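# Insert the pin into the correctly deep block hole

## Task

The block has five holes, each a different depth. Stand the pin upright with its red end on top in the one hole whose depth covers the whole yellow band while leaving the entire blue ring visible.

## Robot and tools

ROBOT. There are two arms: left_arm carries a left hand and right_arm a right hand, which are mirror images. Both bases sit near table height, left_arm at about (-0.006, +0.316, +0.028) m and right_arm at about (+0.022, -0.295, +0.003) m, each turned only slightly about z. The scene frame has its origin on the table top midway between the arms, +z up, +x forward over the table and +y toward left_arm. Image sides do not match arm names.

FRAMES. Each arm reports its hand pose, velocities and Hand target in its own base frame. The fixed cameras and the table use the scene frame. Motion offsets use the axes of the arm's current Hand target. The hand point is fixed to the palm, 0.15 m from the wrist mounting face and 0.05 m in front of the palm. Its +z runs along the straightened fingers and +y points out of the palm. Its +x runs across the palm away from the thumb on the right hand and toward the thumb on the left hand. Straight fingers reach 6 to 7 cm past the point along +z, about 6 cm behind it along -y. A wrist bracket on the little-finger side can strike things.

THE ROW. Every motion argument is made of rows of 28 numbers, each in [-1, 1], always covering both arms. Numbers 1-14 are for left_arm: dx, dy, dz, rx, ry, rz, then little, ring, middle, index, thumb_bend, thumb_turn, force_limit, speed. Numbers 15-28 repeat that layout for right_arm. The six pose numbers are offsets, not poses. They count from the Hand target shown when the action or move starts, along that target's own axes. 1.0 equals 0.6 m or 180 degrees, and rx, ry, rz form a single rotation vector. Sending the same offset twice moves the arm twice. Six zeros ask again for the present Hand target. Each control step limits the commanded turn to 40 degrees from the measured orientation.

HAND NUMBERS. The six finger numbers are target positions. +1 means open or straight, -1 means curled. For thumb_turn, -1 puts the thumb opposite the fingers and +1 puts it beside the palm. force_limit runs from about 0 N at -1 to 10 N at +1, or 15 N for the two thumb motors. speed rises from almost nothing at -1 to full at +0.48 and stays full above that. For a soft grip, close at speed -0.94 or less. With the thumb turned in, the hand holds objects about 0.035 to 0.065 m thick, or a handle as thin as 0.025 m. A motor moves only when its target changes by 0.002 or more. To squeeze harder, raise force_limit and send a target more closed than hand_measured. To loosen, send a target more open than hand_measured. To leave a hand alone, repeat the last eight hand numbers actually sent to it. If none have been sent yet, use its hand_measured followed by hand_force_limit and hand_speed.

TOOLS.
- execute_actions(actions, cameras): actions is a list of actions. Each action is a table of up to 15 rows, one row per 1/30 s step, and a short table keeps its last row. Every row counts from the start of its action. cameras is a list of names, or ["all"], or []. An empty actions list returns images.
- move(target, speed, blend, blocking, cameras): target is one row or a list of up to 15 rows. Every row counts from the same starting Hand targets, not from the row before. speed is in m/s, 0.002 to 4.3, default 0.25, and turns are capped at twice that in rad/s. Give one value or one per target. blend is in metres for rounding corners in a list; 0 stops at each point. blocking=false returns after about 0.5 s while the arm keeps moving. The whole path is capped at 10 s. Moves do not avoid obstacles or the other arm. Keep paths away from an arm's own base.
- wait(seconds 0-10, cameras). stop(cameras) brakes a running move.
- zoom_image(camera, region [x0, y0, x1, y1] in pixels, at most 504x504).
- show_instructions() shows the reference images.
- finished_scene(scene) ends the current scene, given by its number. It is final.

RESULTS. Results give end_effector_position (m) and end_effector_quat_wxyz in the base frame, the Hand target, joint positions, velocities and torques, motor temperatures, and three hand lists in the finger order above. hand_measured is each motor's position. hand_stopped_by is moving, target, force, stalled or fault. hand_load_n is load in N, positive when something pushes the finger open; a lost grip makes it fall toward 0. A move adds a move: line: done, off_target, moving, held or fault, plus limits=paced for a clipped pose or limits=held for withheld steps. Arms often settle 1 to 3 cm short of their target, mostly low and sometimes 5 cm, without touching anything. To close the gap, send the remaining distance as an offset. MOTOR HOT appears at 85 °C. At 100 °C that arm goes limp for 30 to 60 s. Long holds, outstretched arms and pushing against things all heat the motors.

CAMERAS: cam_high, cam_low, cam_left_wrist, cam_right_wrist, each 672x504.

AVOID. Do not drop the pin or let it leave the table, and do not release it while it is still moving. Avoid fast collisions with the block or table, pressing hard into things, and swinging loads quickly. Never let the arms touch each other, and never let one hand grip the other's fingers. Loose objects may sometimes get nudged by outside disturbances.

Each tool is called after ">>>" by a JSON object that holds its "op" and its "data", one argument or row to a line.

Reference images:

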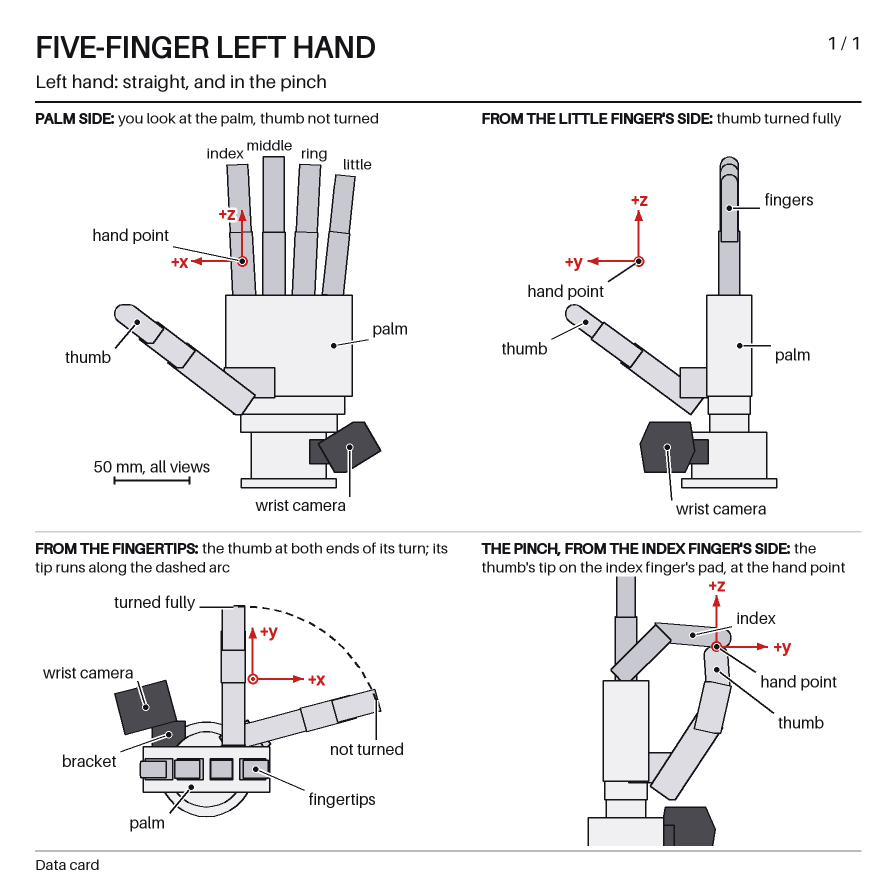

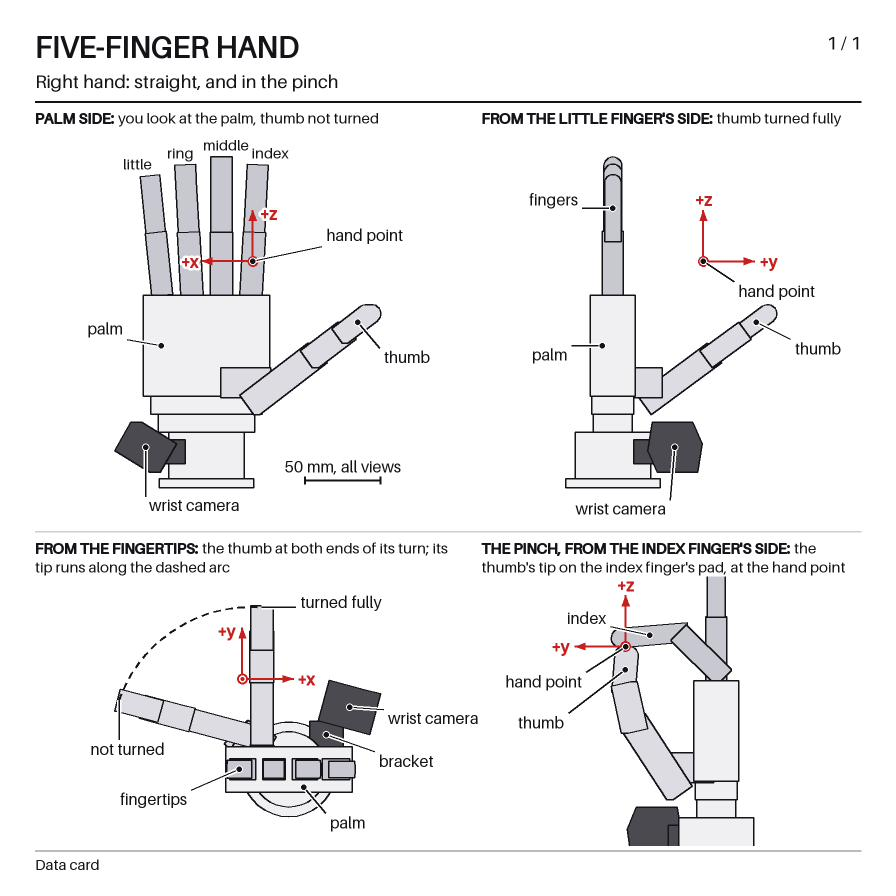

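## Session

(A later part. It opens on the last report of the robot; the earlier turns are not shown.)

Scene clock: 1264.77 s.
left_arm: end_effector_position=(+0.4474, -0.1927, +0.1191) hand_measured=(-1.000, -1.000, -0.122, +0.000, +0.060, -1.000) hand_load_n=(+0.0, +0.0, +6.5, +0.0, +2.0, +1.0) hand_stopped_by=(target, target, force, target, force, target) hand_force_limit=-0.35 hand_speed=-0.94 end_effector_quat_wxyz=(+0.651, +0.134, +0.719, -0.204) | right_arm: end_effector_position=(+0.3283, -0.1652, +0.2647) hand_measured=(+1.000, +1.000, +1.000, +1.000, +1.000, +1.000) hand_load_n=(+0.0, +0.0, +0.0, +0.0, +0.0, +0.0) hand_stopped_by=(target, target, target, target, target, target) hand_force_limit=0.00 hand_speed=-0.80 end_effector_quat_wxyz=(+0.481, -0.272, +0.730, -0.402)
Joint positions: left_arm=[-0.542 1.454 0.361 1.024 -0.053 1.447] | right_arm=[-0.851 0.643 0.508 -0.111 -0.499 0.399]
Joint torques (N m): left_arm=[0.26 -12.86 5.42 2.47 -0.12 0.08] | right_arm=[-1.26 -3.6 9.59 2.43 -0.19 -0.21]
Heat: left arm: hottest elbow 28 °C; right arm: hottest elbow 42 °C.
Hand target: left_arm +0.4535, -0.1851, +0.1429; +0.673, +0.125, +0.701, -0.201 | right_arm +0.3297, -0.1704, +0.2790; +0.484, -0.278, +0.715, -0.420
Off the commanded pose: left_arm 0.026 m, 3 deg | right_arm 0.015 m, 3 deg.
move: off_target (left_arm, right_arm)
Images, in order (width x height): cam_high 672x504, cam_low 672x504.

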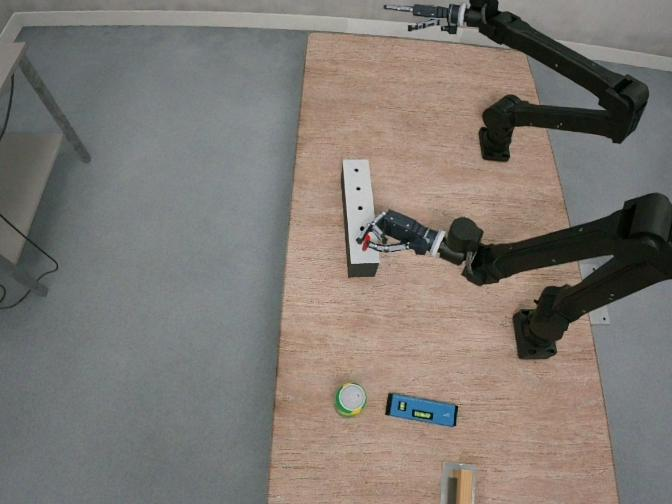

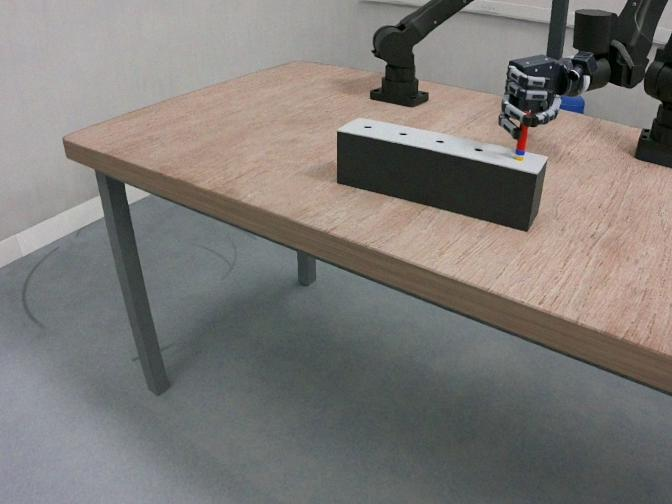

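>>> {"op": "move", "data": {
  "target": [0.0133,0.0008,0.0166,0,0,0,-1,-1,-0.52,0.0,-0.05,-1,-0.35,-0.94,0,0,0,0,0,0,1,1,1,1,1,1,0,-0.8],
  "speed": 0.025,
  "cameras": ["cam_high","cam_low"]
}}

>>> {"op": "zoom_image", "data": {
  "camera": "cam_high",
  "region": [340, 215, 385, 260]
}}

>>> {"op": "zoom_image", "data": {
  "camera": "cam_low",
  "region": [485, 80, 545, 170]
}}

Scene clock: 1271.37 s.
left_arm: end_effector_position=(+0.4484, -0.1925, +0.1190) hand_measured=(-1.000, -1.000, -0.122, +0.000, +0.060, -1.000) hand_load_n=(+0.0, +0.0, +3.5, +0.0, +3.5, +0.0) hand_stopped_by=(target, target, force, target, force, target) hand_force_limit=-0.35 hand_speed=-0.94 end_effector_quat_wxyz=(+0.654, +0.133, +0.716, -0.205) | right_arm: end_effector_position=(+0.3283, -0.1652, +0.2647) hand_measured=(+1.000, +1.000, +1.000, +1.000, +1.000, +1.000) hand_load_n=(+0.0, +0.0, +0.0, +0.0, +0.0, -0.5) hand_stopped_by=(target, target, target, target, target, target) hand_force_limit=0.00 hand_speed=-0.80 end_effector_quat_wxyz=(+0.481, -0.272, +0.730, -0.402)
Joint positions: left_arm=[-0.541 1.464 0.361 1.042 -0.053 1.447] | right_arm=[-0.851 0.643 0.508 -0.111 -0.499 0.399]
Joint torques (N m): left_arm=[0.26 -8.88 6.94 3.15 -0.1 0.08] | right_arm=[-0.91 -3.43 9.69 2.47 -0.19 -0.23]
Heat: left arm: hottest elbow 28 °C; right arm: hottest elbow 42 °C.
Hand target: left_arm +0.4621, -0.1900, +0.1348; +0.673, +0.125, +0.701, -0.201 | right_arm +0.3297, -0.1704, +0.2790; +0.484, -0.278, +0.715, -0.420
Off the commanded pose: left_arm 0.021 m, 3 deg | right_arm 0.015 m, 3 deg.
move: off_target (left_arm, right_arm)
Images, in order (width x height): cam_high 672x504, cam_low 672x504.

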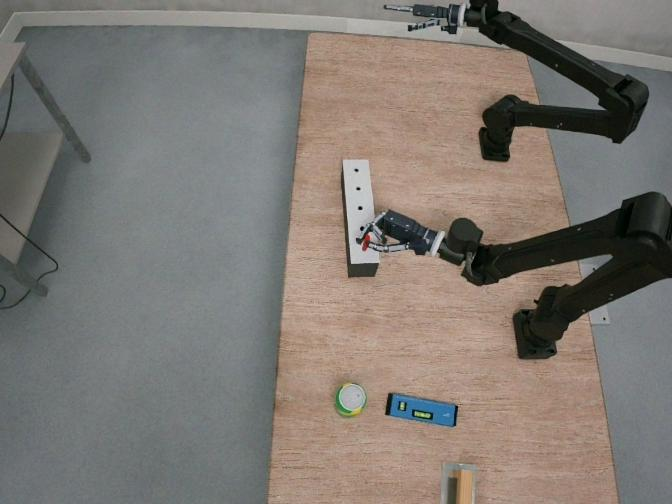

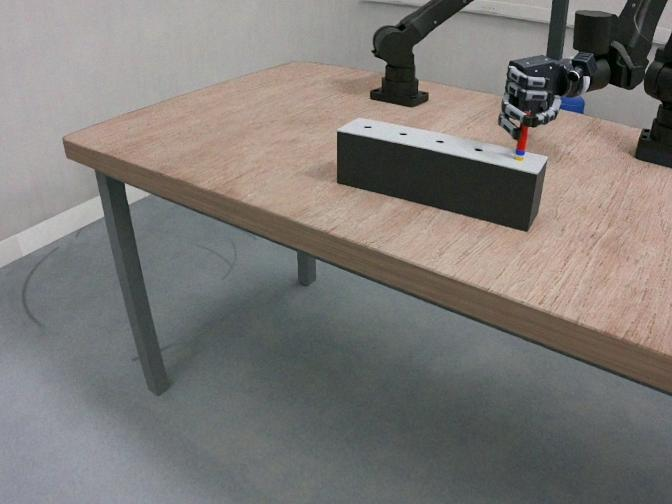

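Scaled by 11.200 from the camera's 672x504 image, which has a finer 960x720 frame.

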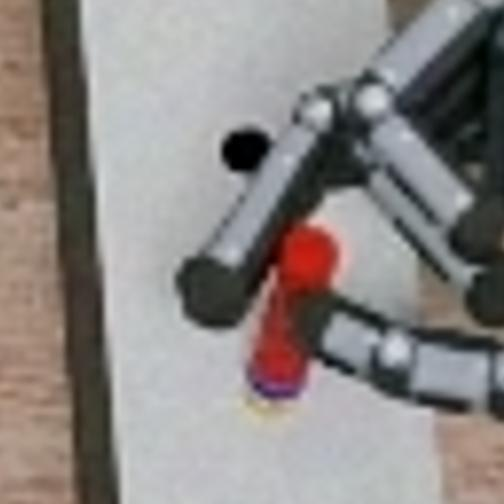

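Scaled by 5.600 from the camera's 672x504 image, which has a finer 960x720 frame.

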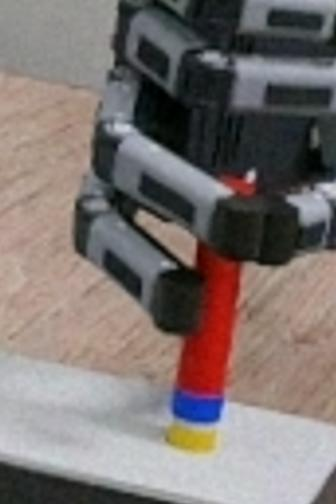

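>>> {"op": "move", "data": {
  "target": [-0.0201,-0.0017,0.0097,0,0,0,-1,-1,-0.52,0.0,-0.05,-1,-0.35,-0.94,0,0,0,0,0,0,1,1,1,1,1,1,0,-0.8],
  "speed": 0.025,
  "cameras": ["cam_high","cam_low"]
}}

>>> {"op": "zoom_image", "data": {
  "camera": "cam_high",
  "region": [340, 215, 385, 260]
}}

>>> {"op": "zoom_image", "data": {
  "camera": "cam_low",
  "region": [485, 80, 545, 170]
}}

Scene clock: 1276.60 s.
left_arm: end_effector_position=(+0.4494, -0.1922, +0.1193) hand_measured=(-1.000, -1.000, -0.122, +0.000, +0.060, -1.000) hand_load_n=(+0.0, +0.0, +3.5, +0.0, +3.5, +0.5) hand_stopped_by=(target, target, force, target, force, target) hand_force_limit=-0.35 hand_speed=-0.94 end_effector_quat_wxyz=(+0.650, +0.133, +0.720, -0.203) | right_arm: end_effector_position=(+0.3283, -0.1652, +0.2647) hand_measured=(+1.000, +1.000, +1.000, +1.000, +1.000, +1.000) hand_load_n=(+0.0, +0.0, +0.0, +0.0, +0.0, +0.0) hand_stopped_by=(target, target, target, target, target, target) hand_force_limit=0.00 hand_speed=-0.80 end_effector_quat_wxyz=(+0.481, -0.272, +0.730, -0.402)
Joint positions: left_arm=[-0.539 1.452 0.367 1.011 -0.053 1.447] | right_arm=[-0.851 0.643 0.508 -0.111 -0.499 0.399]
Joint torques (N m): left_arm=[0.32 -11.22 8.36 2.07 -0.01 0.08] | right_arm=[-0.62 -3.19 9.61 2.56 -0.22 -0.22]
Heat: left arm: hottest elbow 28 °C; right arm: hottest elbow 42 °C.
Hand target: left_arm +0.4676, -0.1923, +0.1468; +0.673, +0.125, +0.701, -0.201 | right_arm +0.3297, -0.1704, +0.2790; +0.484, -0.278, +0.715, -0.420
Off the commanded pose: left_arm 0.033 m, 4 deg | right_arm 0.015 m, 3 deg.
move: off_target (left_arm, right_arm)
Images, in order (width x height): cam_high 672x504, cam_low 672x504.

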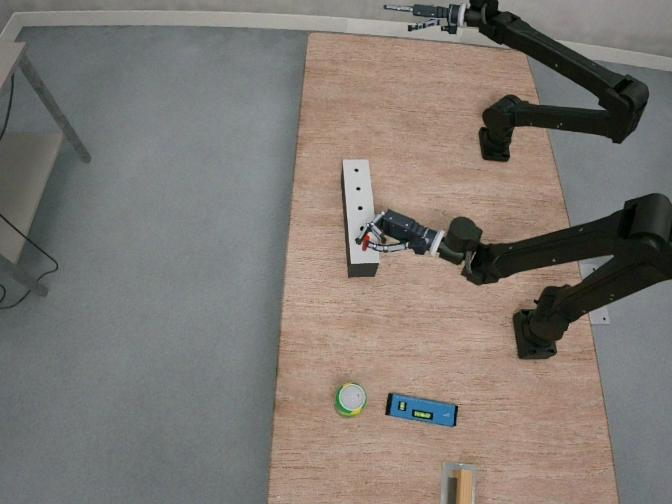

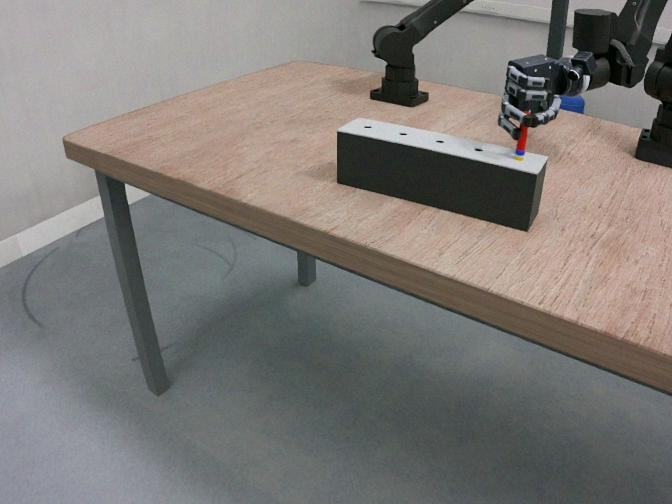

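Scaled by 11.200 from the camera's 672x504 image, which has a finer 960x720 frame.

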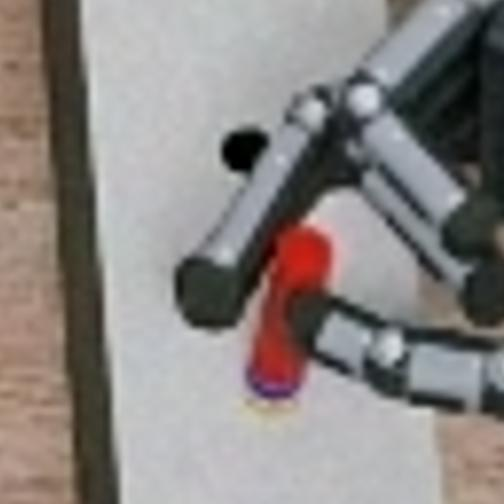

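Scaled by 5.600 from the camera's 672x504 image, which has a finer 960x720 frame.

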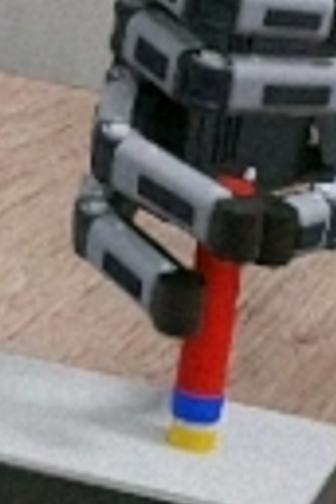

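>>> {"op": "move", "data": {
  "target": [-0.025,0,0.003,0,0,0,-1,-1,-0.52,0.0,-0.05,-1,-0.35,-0.94,0,0,0,0,0,0,1,1,1,1,1,1,0,-0.8],
  "speed": 0.025,
  "cameras": ["cam_high","cam_low"]
}}

>>> {"op": "zoom_image", "data": {
  "camera": "cam_high",
  "region": [340, 215, 385, 260]
}}

>>> {"op": "zoom_image", "data": {
  "camera": "cam_low",
  "region": [485, 80, 545, 170]
}}

Scene clock: 1281.40 s.
left_arm: end_effector_position=(+0.4564, -0.1928, +0.1422) hand_measured=(-1.000, -1.000, -0.124, +0.000, +0.058, -1.000) hand_load_n=(+0.0, +0.0, +0.0, +0.0, +0.0, +0.0) hand_stopped_by=(target, target, force, target, force, target) hand_force_limit=-0.35 hand_speed=-0.94 end_effector_quat_wxyz=(+0.658, +0.129, +0.713, -0.204) | right_arm: end_effector_position=(+0.3283, -0.1652, +0.2647) hand_measured=(+1.000, +1.000, +1.000, +1.000, +1.000, +1.000) hand_load_n=(+0.0, +0.0, +0.0, +0.0, +0.0, +0.0) hand_stopped_by=(target, target, target, target, target, target) hand_force_limit=0.00 hand_speed=-0.80 end_effector_quat_wxyz=(+0.481, -0.272, +0.730, -0.402)
Joint positions: left_arm=[-0.533 1.394 0.393 0.95 -0.053 1.447] | right_arm=[-0.851 0.643 0.508 -0.111 -0.499 0.399]
Joint torques (N m): left_arm=[0.32 -10.29 8.36 1.74 0.19 0.08] | right_arm=[-1.49 -3.49 9.55 2.47 -0.2 -0.22]
Heat: left arm: hottest elbow 28 °C; right arm: hottest elbow 42 °C.
Hand target: left_arm +0.4702, -0.1917, +0.1616; +0.673, +0.125, +0.701, -0.201 | right_arm +0.3297, -0.1704, +0.2790; +0.484, -0.278, +0.715, -0.420
Off the commanded pose: left_arm 0.024 m, 2 deg | right_arm 0.015 m, 3 deg.
move: off_target (left_arm, right_arm)
Images, in order (width x height): cam_high 672x504, cam_low 672x504.

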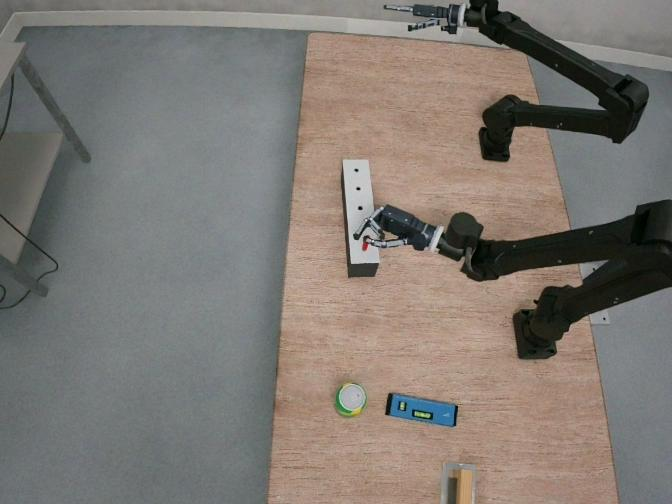

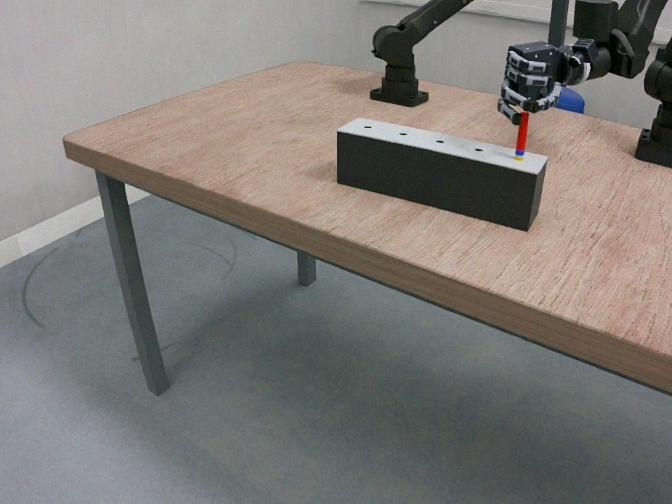

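Scaled by 11.200 from the camera's 672x504 image, which has a finer 960x720 frame.

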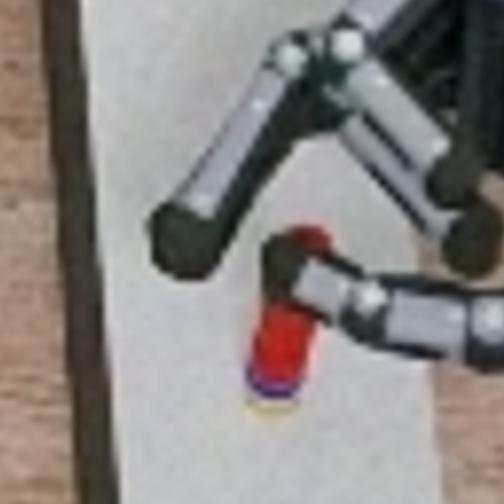

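Scaled by 5.600 from the camera's 672x504 image, which has a finer 960x720 frame.

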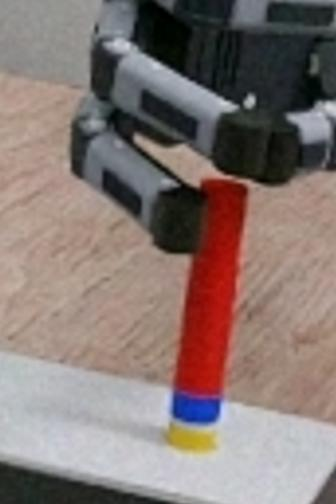

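>>> {"op": "move", "data": {
  "target": [0,0,0,0,0,0,-1,-1,0.15,0.15,0.55,-1,-0.35,-0.8,0,0,0,0,0,0,1,1,1,1,1,1,0,-0.8],
  "speed": 0.02
}}

>>> {"op": "move", "data": {
  "target": [0.0729,-0.0044,-0.0182,0,0,0,-1,-1,0.15,0.15,0.55,-1,-0.35,-0.8,0,0,0,0,0,0,1,1,1,1,1,1,0,-0.8],
  "speed": 0.03,
  "cameras": ["cam_high","cam_low"]
}}

>>> {"op": "zoom_image", "data": {
  "camera": "cam_high",
  "region": [340, 215, 385, 260]
}}

>>> {"op": "zoom_image", "data": {
  "camera": "cam_low",
  "region": [485, 80, 545, 170]
}}

Scene clock: 1295.50 s.
left_arm: end_effector_position=(+0.4563, -0.1931, +0.1422) hand_measured=(-1.000, -1.000, +0.150, +0.150, +0.550, -1.000) hand_load_n=(+0.0, +0.0, +0.0, +0.0, +0.0, +0.0) hand_stopped_by=(target, target, target, target, target, target) hand_force_limit=-0.35 hand_speed=-0.80 end_effector_quat_wxyz=(+0.658, +0.130, +0.713, -0.204) | right_arm: end_effector_position=(+0.3283, -0.1652, +0.2647) hand_measured=(+1.000, +1.000, +1.000, +1.000, +1.000, +1.000) hand_load_n=(+0.0, +0.0, +0.0, +0.0, +0.0, +0.0) hand_stopped_by=(target, target, target, target, target, target) hand_force_limit=0.00 hand_speed=-0.80 end_effector_quat_wxyz=(+0.481, -0.272, +0.730, -0.402)
Joint positions: left_arm=[-0.533 1.394 0.393 0.95 -0.052 1.447] | right_arm=[-0.851 0.643 0.508 -0.111 -0.499 0.399]
Joint torques (N m): left_arm=[0.26 -10.29 8.36 1.72 0.2 0.08] | right_arm=[-1.2 -3.49 9.5 2.51 -0.21 -0.22]
Heat: left arm: hottest elbow 29 °C; right arm: hottest elbow 42 °C.
Hand target: left_arm +0.4702, -0.1917, +0.1616; +0.673, +0.125, +0.701, -0.201 | right_arm +0.3297, -0.1704, +0.2790; +0.484, -0.278, +0.715, -0.420
Off the commanded pose: left_arm 0.024 m, 2 deg | right_arm 0.015 m, 3 deg.
move: off_target (left_arm, right_arm)

Scene clock: 1297.97 s.
left_arm: end_effector_position=(+0.4567, -0.1893, +0.1167) hand_measured=(-1.000, -1.000, +0.150, +0.150, +0.550, -1.000) hand_load_n=(+0.0, +0.0, +0.0, +0.0, +0.0, +0.0) hand_stopped_by=(target, target, target, target, target, target) hand_force_limit=-0.35 hand_speed=-0.80 end_effector_quat_wxyz=(+0.668, +0.121, +0.706, -0.201) | right_arm: end_effector_position=(+0.3283, -0.1652, +0.2647) hand_measured=(+1.000, +1.000, +1.000, +1.000, +1.000, +1.000) hand_load_n=(+0.0, +0.0, +0.0, +0.0, +0.0, -0.5) hand_stopped_by=(target, target, target, target, target, target) hand_force_limit=0.00 hand_speed=-0.80 end_effector_quat_wxyz=(+0.481, -0.272, +0.730, -0.402)
Joint positions: left_arm=[-0.533 1.527 0.37 1.129 -0.07 1.447] | right_arm=[-0.851 0.643 0.508 -0.111 -0.499 0.399]
Joint torques (N m): left_arm=[-1.61 -9.17 4.46 2.92 -0.14 0.07] | right_arm=[-1.49 -2.84 9.62 2.51 -0.2 -0.19]
Heat: left arm: hottest elbow 29 °C; right arm: hottest elbow 42 °C.
Hand target: left_arm +0.4564, -0.1933, +0.1187; +0.673, +0.125, +0.701, -0.201 | right_arm +0.3297, -0.1704, +0.2790; +0.484, -0.278, +0.715, -0.420
Off the commanded pose: left_arm 0.004 m, 1 deg | right_arm 0.015 m, 3 deg.
move: off_target (right_arm)
Images, in order (width x height): cam_high 672x504, cam_low 672x504.

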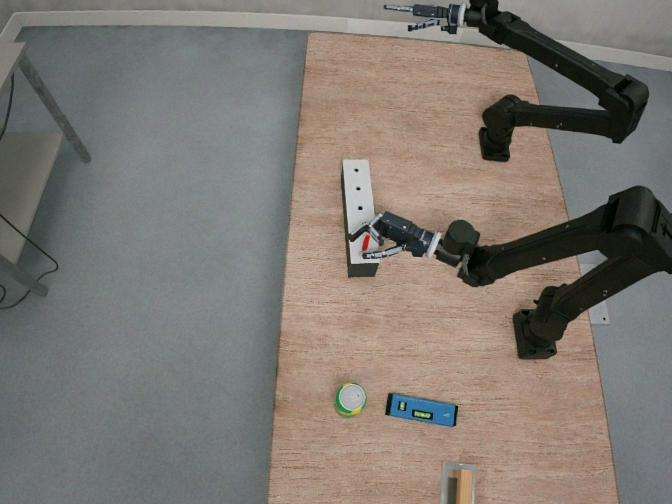

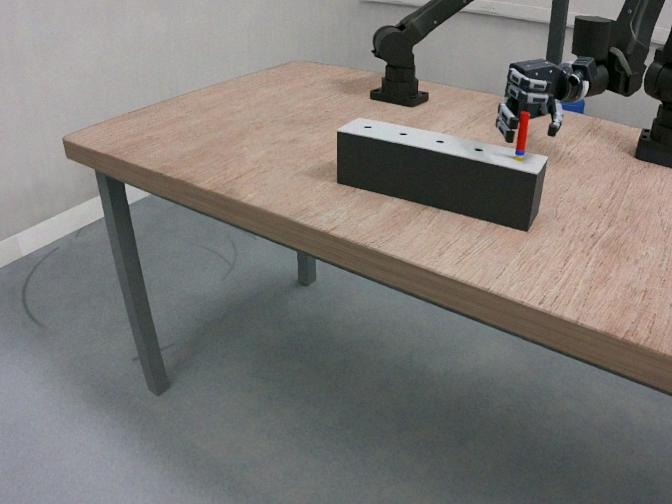

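Scaled by 11.200 from the camera's 672x504 image, which has a finer 960x720 frame.

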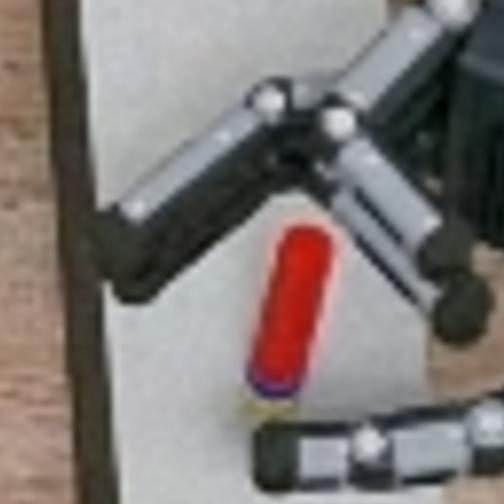

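Scaled by 5.600 from the camera's 672x504 image, which has a finer 960x720 frame.

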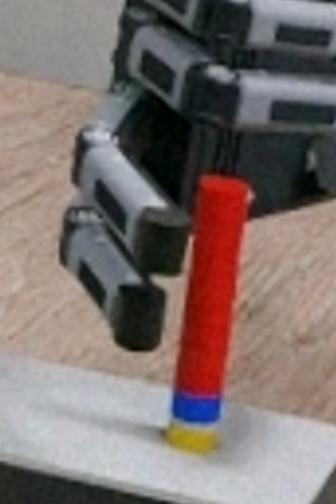

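>>> {"op": "move", "data": {
  "target": [0.0014,-0.012,0.0007,0,0,0,-1,-1,0.15,0.15,0.55,-1,-0.35,-0.8,0,0,0,0,0,0,1,1,1,1,1,1,0,-0.8],
  "speed": 0.02
}}

>>> {"op": "move", "data": {
  "target": [0,0,0,0,0,0,-1,-1,0.15,0.15,0.25,-1,-0.35,-0.85,0,0,0,0,0,0,1,1,1,1,1,1,0,-0.8],
  "speed": 0.02,
  "cameras": ["cam_high","cam_low"]
}}

>>> {"op": "zoom_image", "data": {
  "camera": "cam_high",
  "region": [340, 215, 385, 260]
}}

>>> {"op": "zoom_image", "data": {
  "camera": "cam_low",
  "region": [485, 80, 545, 170]
}}

Scene clock: 1304.00 s.
left_arm: end_effector_position=(+0.4538, -0.1935, +0.1160) hand_measured=(-1.000, -1.000, +0.150, +0.150, +0.550, -1.000) hand_load_n=(+0.0, +0.0, +0.0, +0.0, +0.0, +0.0) hand_stopped_by=(target, target, target, target, target, target) hand_force_limit=-0.35 hand_speed=-0.80 end_effector_quat_wxyz=(+0.668, +0.120, +0.707, -0.199) | right_arm: end_effector_position=(+0.3283, -0.1652, +0.2647) hand_measured=(+1.000, +1.000, +1.000, +1.000, +1.000, +1.000) hand_load_n=(+0.0, +0.0, +0.0, +0.0, +0.0, -0.5) hand_stopped_by=(target, target, target, target, target, target) hand_force_limit=0.00 hand_speed=-0.80 end_effector_quat_wxyz=(+0.481, -0.272, +0.730, -0.402)
Joint positions: left_arm=[-0.553 1.529 0.37 1.129 -0.095 1.447] | right_arm=[-0.851 0.643 0.508 -0.111 -0.499 0.399]
Joint torques (N m): left_arm=[-1.55 -9.11 4.7 2.89 -0.14 0.07] | right_arm=[-1.26 -3.31 9.63 2.39 -0.19 -0.23]
Heat: left arm: hottest elbow 29 °C; right arm: hottest elbow 42 °C.
Hand target: left_arm +0.4536, -0.2000, +0.1186; +0.673, +0.125, +0.701, -0.201 | right_arm +0.3297, -0.1704, +0.2790; +0.484, -0.278, +0.715, -0.420
Off the commanded pose: left_arm 0.007 m, 1 deg | right_arm 0.015 m, 3 deg.
move: off_target (right_arm)

Scene clock: 1305.97 s.
left_arm: end_effector_position=(+0.4538, -0.1935, +0.1160) hand_measured=(-1.000, -1.000, +0.150, +0.150, +0.250, -1.000) hand_load_n=(+0.0, +0.0, +0.0, +0.0, +0.0, +0.0) hand_stopped_by=(target, target, target, target, target, target) hand_force_limit=-0.35 hand_speed=-0.85 end_effector_quat_wxyz=(+0.668, +0.120, +0.707, -0.199) | right_arm: end_effector_position=(+0.3283, -0.1652, +0.2647) hand_measured=(+1.000, +1.000, +1.000, +1.000, +1.000, +1.000) hand_load_n=(+0.0, +0.0, +0.0, -0.5, +0.0, -0.5) hand_stopped_by=(target, target, target, target, target, target) hand_force_limit=0.00 hand_speed=-0.80 end_effector_quat_wxyz=(+0.481, -0.272, +0.730, -0.402)
Joint positions: left_arm=[-0.553 1.529 0.37 1.129 -0.095 1.447] | right_arm=[-0.851 0.643 0.508 -0.111 -0.499 0.399]
Joint torques (N m): left_arm=[-1.49 -9.17 4.67 2.89 -0.14 0.07] | right_arm=[-1.14 -3.31 9.68 2.52 -0.2 -0.23]
Heat: left arm: hottest elbow 29 °C; right arm: hottest elbow 42 °C.
Hand target: left_arm +0.4536, -0.2000, +0.1186; +0.673, +0.125, +0.701, -0.201 | right_arm +0.3297, -0.1704, +0.2790; +0.484, -0.278, +0.715, -0.420
Off the commanded pose: left_arm 0.007 m, 1 deg | right_arm 0.015 m, 3 deg.
move: off_target (right_arm)
Images, in order (width x height): cam_high 672x504, cam_low 672x504.

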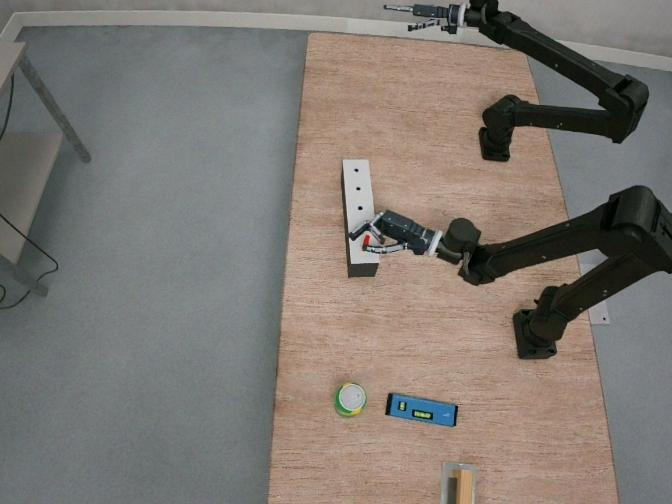

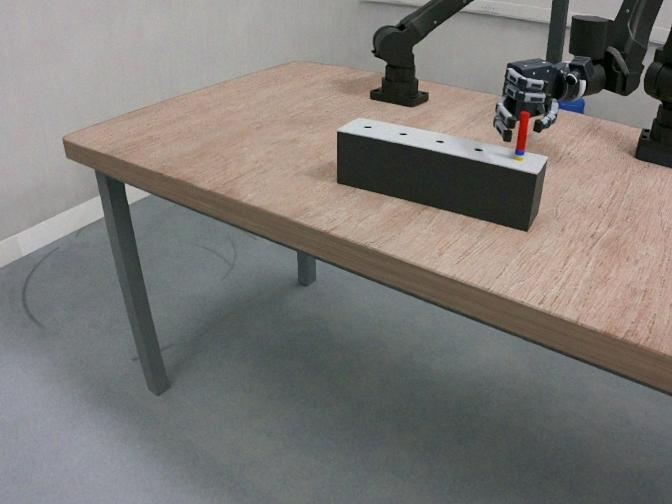

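Scaled by 11.200 from the camera's 672x504 image, which has a finer 960x720 frame.

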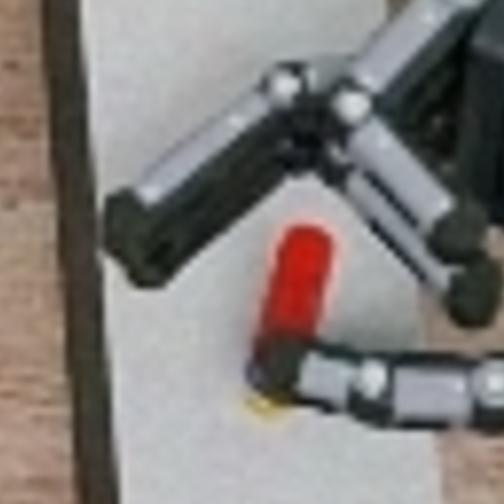

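Scaled by 5.600 from the camera's 672x504 image, which has a finer 960x720 frame.

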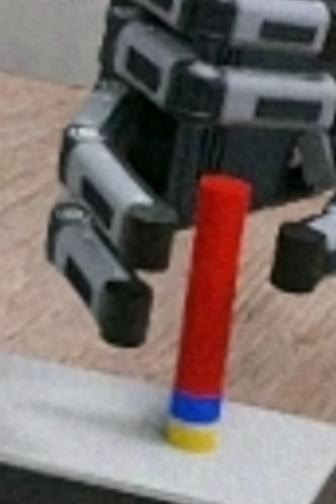

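>>> {"op": "move", "data": {
  "target": [0.0006,-0.0062,0.0037,0,0,0,-1,-1,0.15,0.15,0.25,-1,-0.35,-0.85,0,0,0,0,0,0,1,1,1,1,1,1,0,-0.8],
  "speed": 0.02
}}

>>> {"op": "move", "data": {
  "target": [0,0,0,0,0,0,-1,-1,-0.5,-0.5,0.25,-1,-0.2,-0.93,0,0,0,0,0,0,1,1,1,1,1,1,0,-0.8],
  "speed": 0.02,
  "cameras": ["cam_high","cam_low"]
}}

>>> {"op": "zoom_image", "data": {
  "camera": "cam_high",
  "region": [340, 215, 385, 260]
}}

>>> {"op": "zoom_image", "data": {
  "camera": "cam_low",
  "region": [485, 80, 545, 170]
}}

Scene clock: 1336.83 s.
left_arm: end_effector_position=(+0.4520, -0.1962, +0.1139) hand_measured=(-1.000, -1.000, +0.150, +0.150, +0.250, -1.000) hand_load_n=(+0.0, +0.0, +0.0, +0.0, +0.0, +0.0) hand_stopped_by=(target, target, target, target, target, target) hand_force_limit=-0.35 hand_speed=-0.85 end_effector_quat_wxyz=(+0.666, +0.121, +0.709, -0.198) | right_arm: end_effector_position=(+0.3283, -0.1652, +0.2647) hand_measured=(+1.000, +1.000, +1.000, +1.000, +1.000, +1.000) hand_load_n=(+0.0, -0.5, +0.0, +0.0, +0.0, +0.0) hand_stopped_by=(target, target, target, target, target, target) hand_force_limit=0.00 hand_speed=-0.80 end_effector_quat_wxyz=(+0.481, -0.272, +0.730, -0.402)
Joint positions: left_arm=[-0.564 1.533 0.37 1.129 -0.106 1.447] | right_arm=[-0.851 0.643 0.508 -0.111 -0.499 0.399]
Joint torques (N m): left_arm=[-1.55 -9.17 5.22 2.81 -0.14 0.06] | right_arm=[-1.2 -3.43 9.68 2.48 -0.18 -0.23]
Heat: left arm: hottest elbow 28 °C; right arm: hottest elbow 42 °C.
Hand target: left_arm +0.4539, -0.2043, +0.1187; +0.673, +0.125, +0.701, -0.201 | right_arm +0.3297, -0.1704, +0.2790; +0.484, -0.278, +0.715, -0.420
Off the commanded pose: left_arm 0.010 m, 1 deg | right_arm 0.015 m, 3 deg.
move: off_target (right_arm)

Scene clock: 1339.47 s.
left_arm: end_effector_position=(+0.4540, -0.1975, +0.1135) hand_measured=(-1.000, -1.000, -0.254, -0.204, +0.250, -1.000) hand_load_n=(+0.0, +0.0, +3.0, +0.0, +0.0, +0.0) hand_stopped_by=(target, target, force, force, target, target) hand_force_limit=-0.20 hand_speed=-0.93 end_effector_quat_wxyz=(+0.666, +0.121, +0.709, -0.198) | right_arm: end_effector_position=(+0.3283, -0.1652, +0.2647) hand_measured=(+1.000, +1.000, +1.000, +1.000, +1.000, +1.000) hand_load_n=(+0.0, +0.0, +0.0, +0.0, +0.0, -0.5) hand_stopped_by=(target, target, target, target, target, target) hand_force_limit=0.00 hand_speed=-0.80 end_effector_quat_wxyz=(+0.481, -0.272, +0.730, -0.402)
Joint positions: left_arm=[-0.564 1.539 0.376 1.129 -0.106 1.447] | right_arm=[-0.851 0.643 0.508 -0.111 -0.499 0.399]
Joint torques (N m): left_arm=[-1.55 -9.76 4.82 2.8 -0.13 0.07] | right_arm=[-0.97 -3.49 9.81 2.36 -0.19 -0.24]
Heat: left arm: hottest elbow 28 °C; right arm: hottest elbow 42 °C.
Hand target: left_arm +0.4539, -0.2043, +0.1187; +0.673, +0.125, +0.701, -0.201 | right_arm +0.3297, -0.1704, +0.2790; +0.484, -0.278, +0.715, -0.420
Off the commanded pose: left_arm 0.009 m, 1 deg | right_arm 0.015 m, 3 deg.
move: off_target (right_arm)
Images, in order (width x height): cam_high 672x504, cam_low 672x504.

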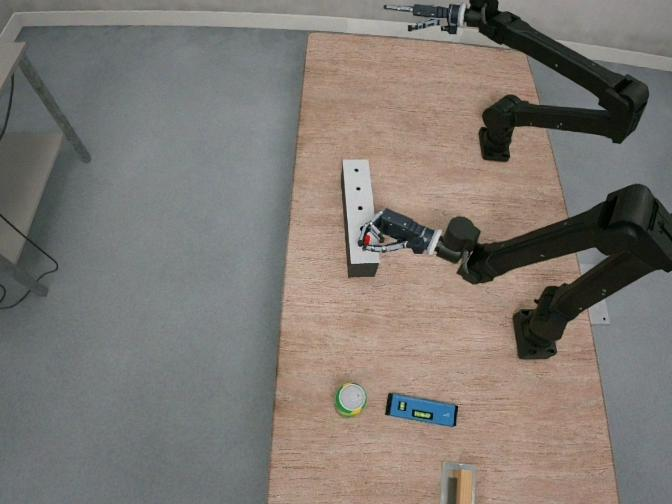

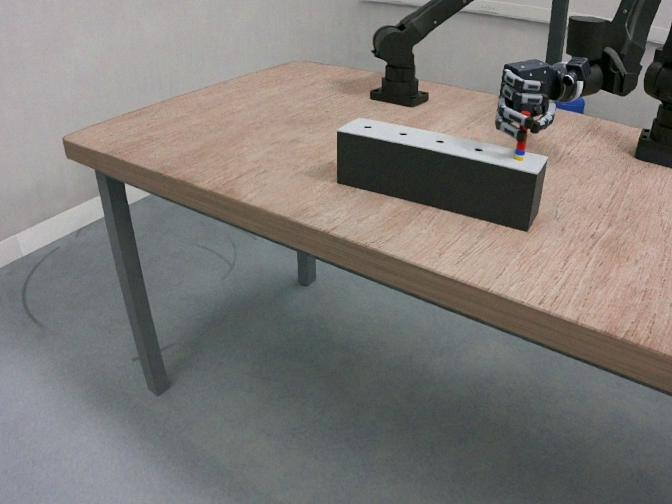

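Scaled by 11.200 from the camera's 672x504 image, which has a finer 960x720 frame.

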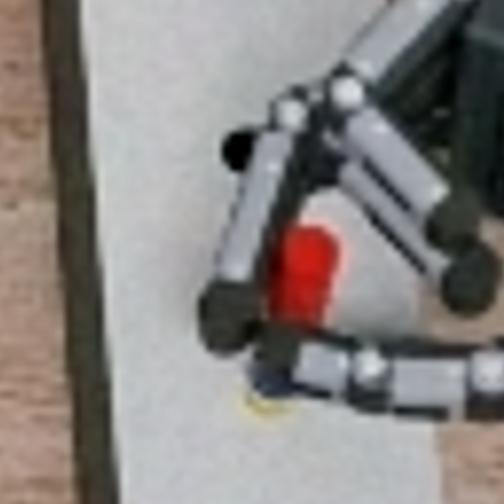

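Scaled by 5.600 from the camera's 672x504 image, which has a finer 960x720 frame.

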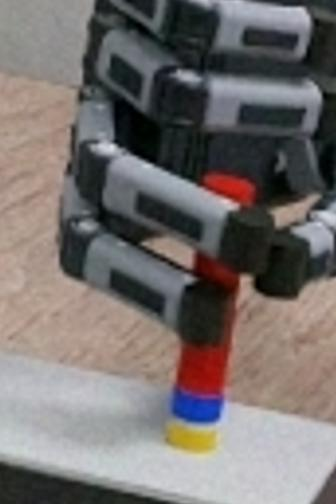

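>>> {"op": "move", "data": {
  "target": [0,0,0,0,0,0,-1,-1,-0.5,-0.5,0.0,-1,-0.35,-0.94,0,0,0,0,0,0,1,1,1,1,1,1,0,-0.8],
  "speed": 0.02,
  "cameras": ["cam_high","cam_low"]
}}

>>> {"op": "zoom_image", "data": {
  "camera": "cam_high",
  "region": [340, 215, 385, 260]
}}

>>> {"op": "zoom_image", "data": {
  "camera": "cam_low",
  "region": [485, 80, 545, 170]
}}

Scene clock: 1347.93 s.
left_arm: end_effector_position=(+0.4540, -0.1975, +0.1135) hand_measured=(-1.000, -1.000, -0.254, -0.204, +0.190, -1.000) hand_load_n=(+0.0, +0.0, +5.5, +0.0, +4.5, +0.5) hand_stopped_by=(target, target, force, force, force, target) hand_force_limit=-0.35 hand_speed=-0.94 end_effector_quat_wxyz=(+0.666, +0.121, +0.709, -0.198) | right_arm: end_effector_position=(+0.3283, -0.1652, +0.2647) hand_measured=(+1.000, +1.000, +1.000, +1.000, +1.000, +1.000) hand_load_n=(+0.0, +0.0, +0.0, +0.0, -0.5, -0.5) hand_stopped_by=(target, target, target, target, target, target) hand_force_limit=0.00 hand_speed=-0.80 end_effector_quat_wxyz=(+0.481, -0.272, +0.730, -0.402)
Joint positions: left_arm=[-0.564 1.539 0.376 1.129 -0.106 1.447] | right_arm=[-0.851 0.643 0.508 -0.111 -0.499 0.399]
Joint torques (N m): left_arm=[-1.61 -9.76 4.81 2.8 -0.13 0.07] | right_arm=[-1.14 -3.84 9.63 2.4 -0.18 -0.22]
Heat: left arm: hottest elbow 28 °C; right arm: hottest elbow 42 °C.
Hand target: left_arm +0.4539, -0.2043, +0.1187; +0.673, +0.125, +0.701, -0.201 | right_arm +0.3297, -0.1704, +0.2790; +0.484, -0.278, +0.715, -0.420
Off the commanded pose: left_arm 0.009 m, 1 deg | right_arm 0.015 m, 3 deg.
move: off_target (right_arm)
Images, in order (width x height): cam_high 672x504, cam_low 672x504.

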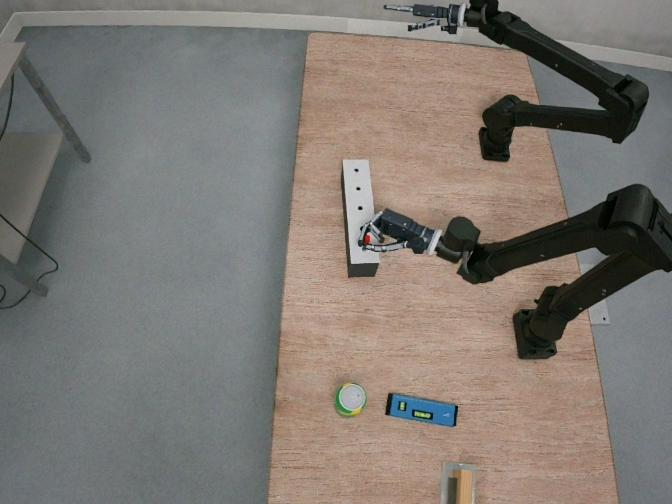

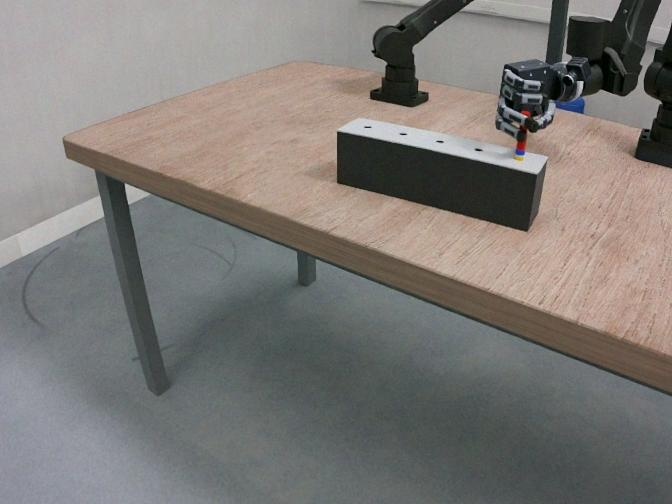

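Scaled by 11.200 from the camera's 672x504 image, which has a finer 960x720 frame.

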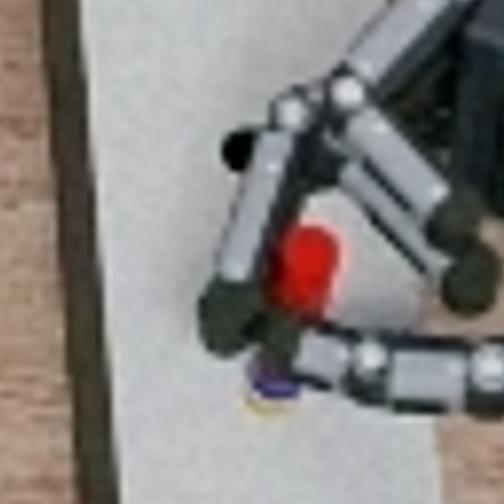

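Scaled by 5.600 from the camera's 672x504 image, which has a finer 960x720 frame.

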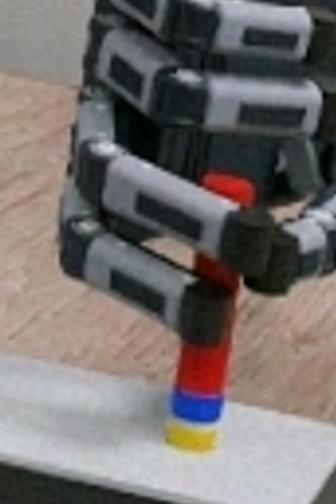

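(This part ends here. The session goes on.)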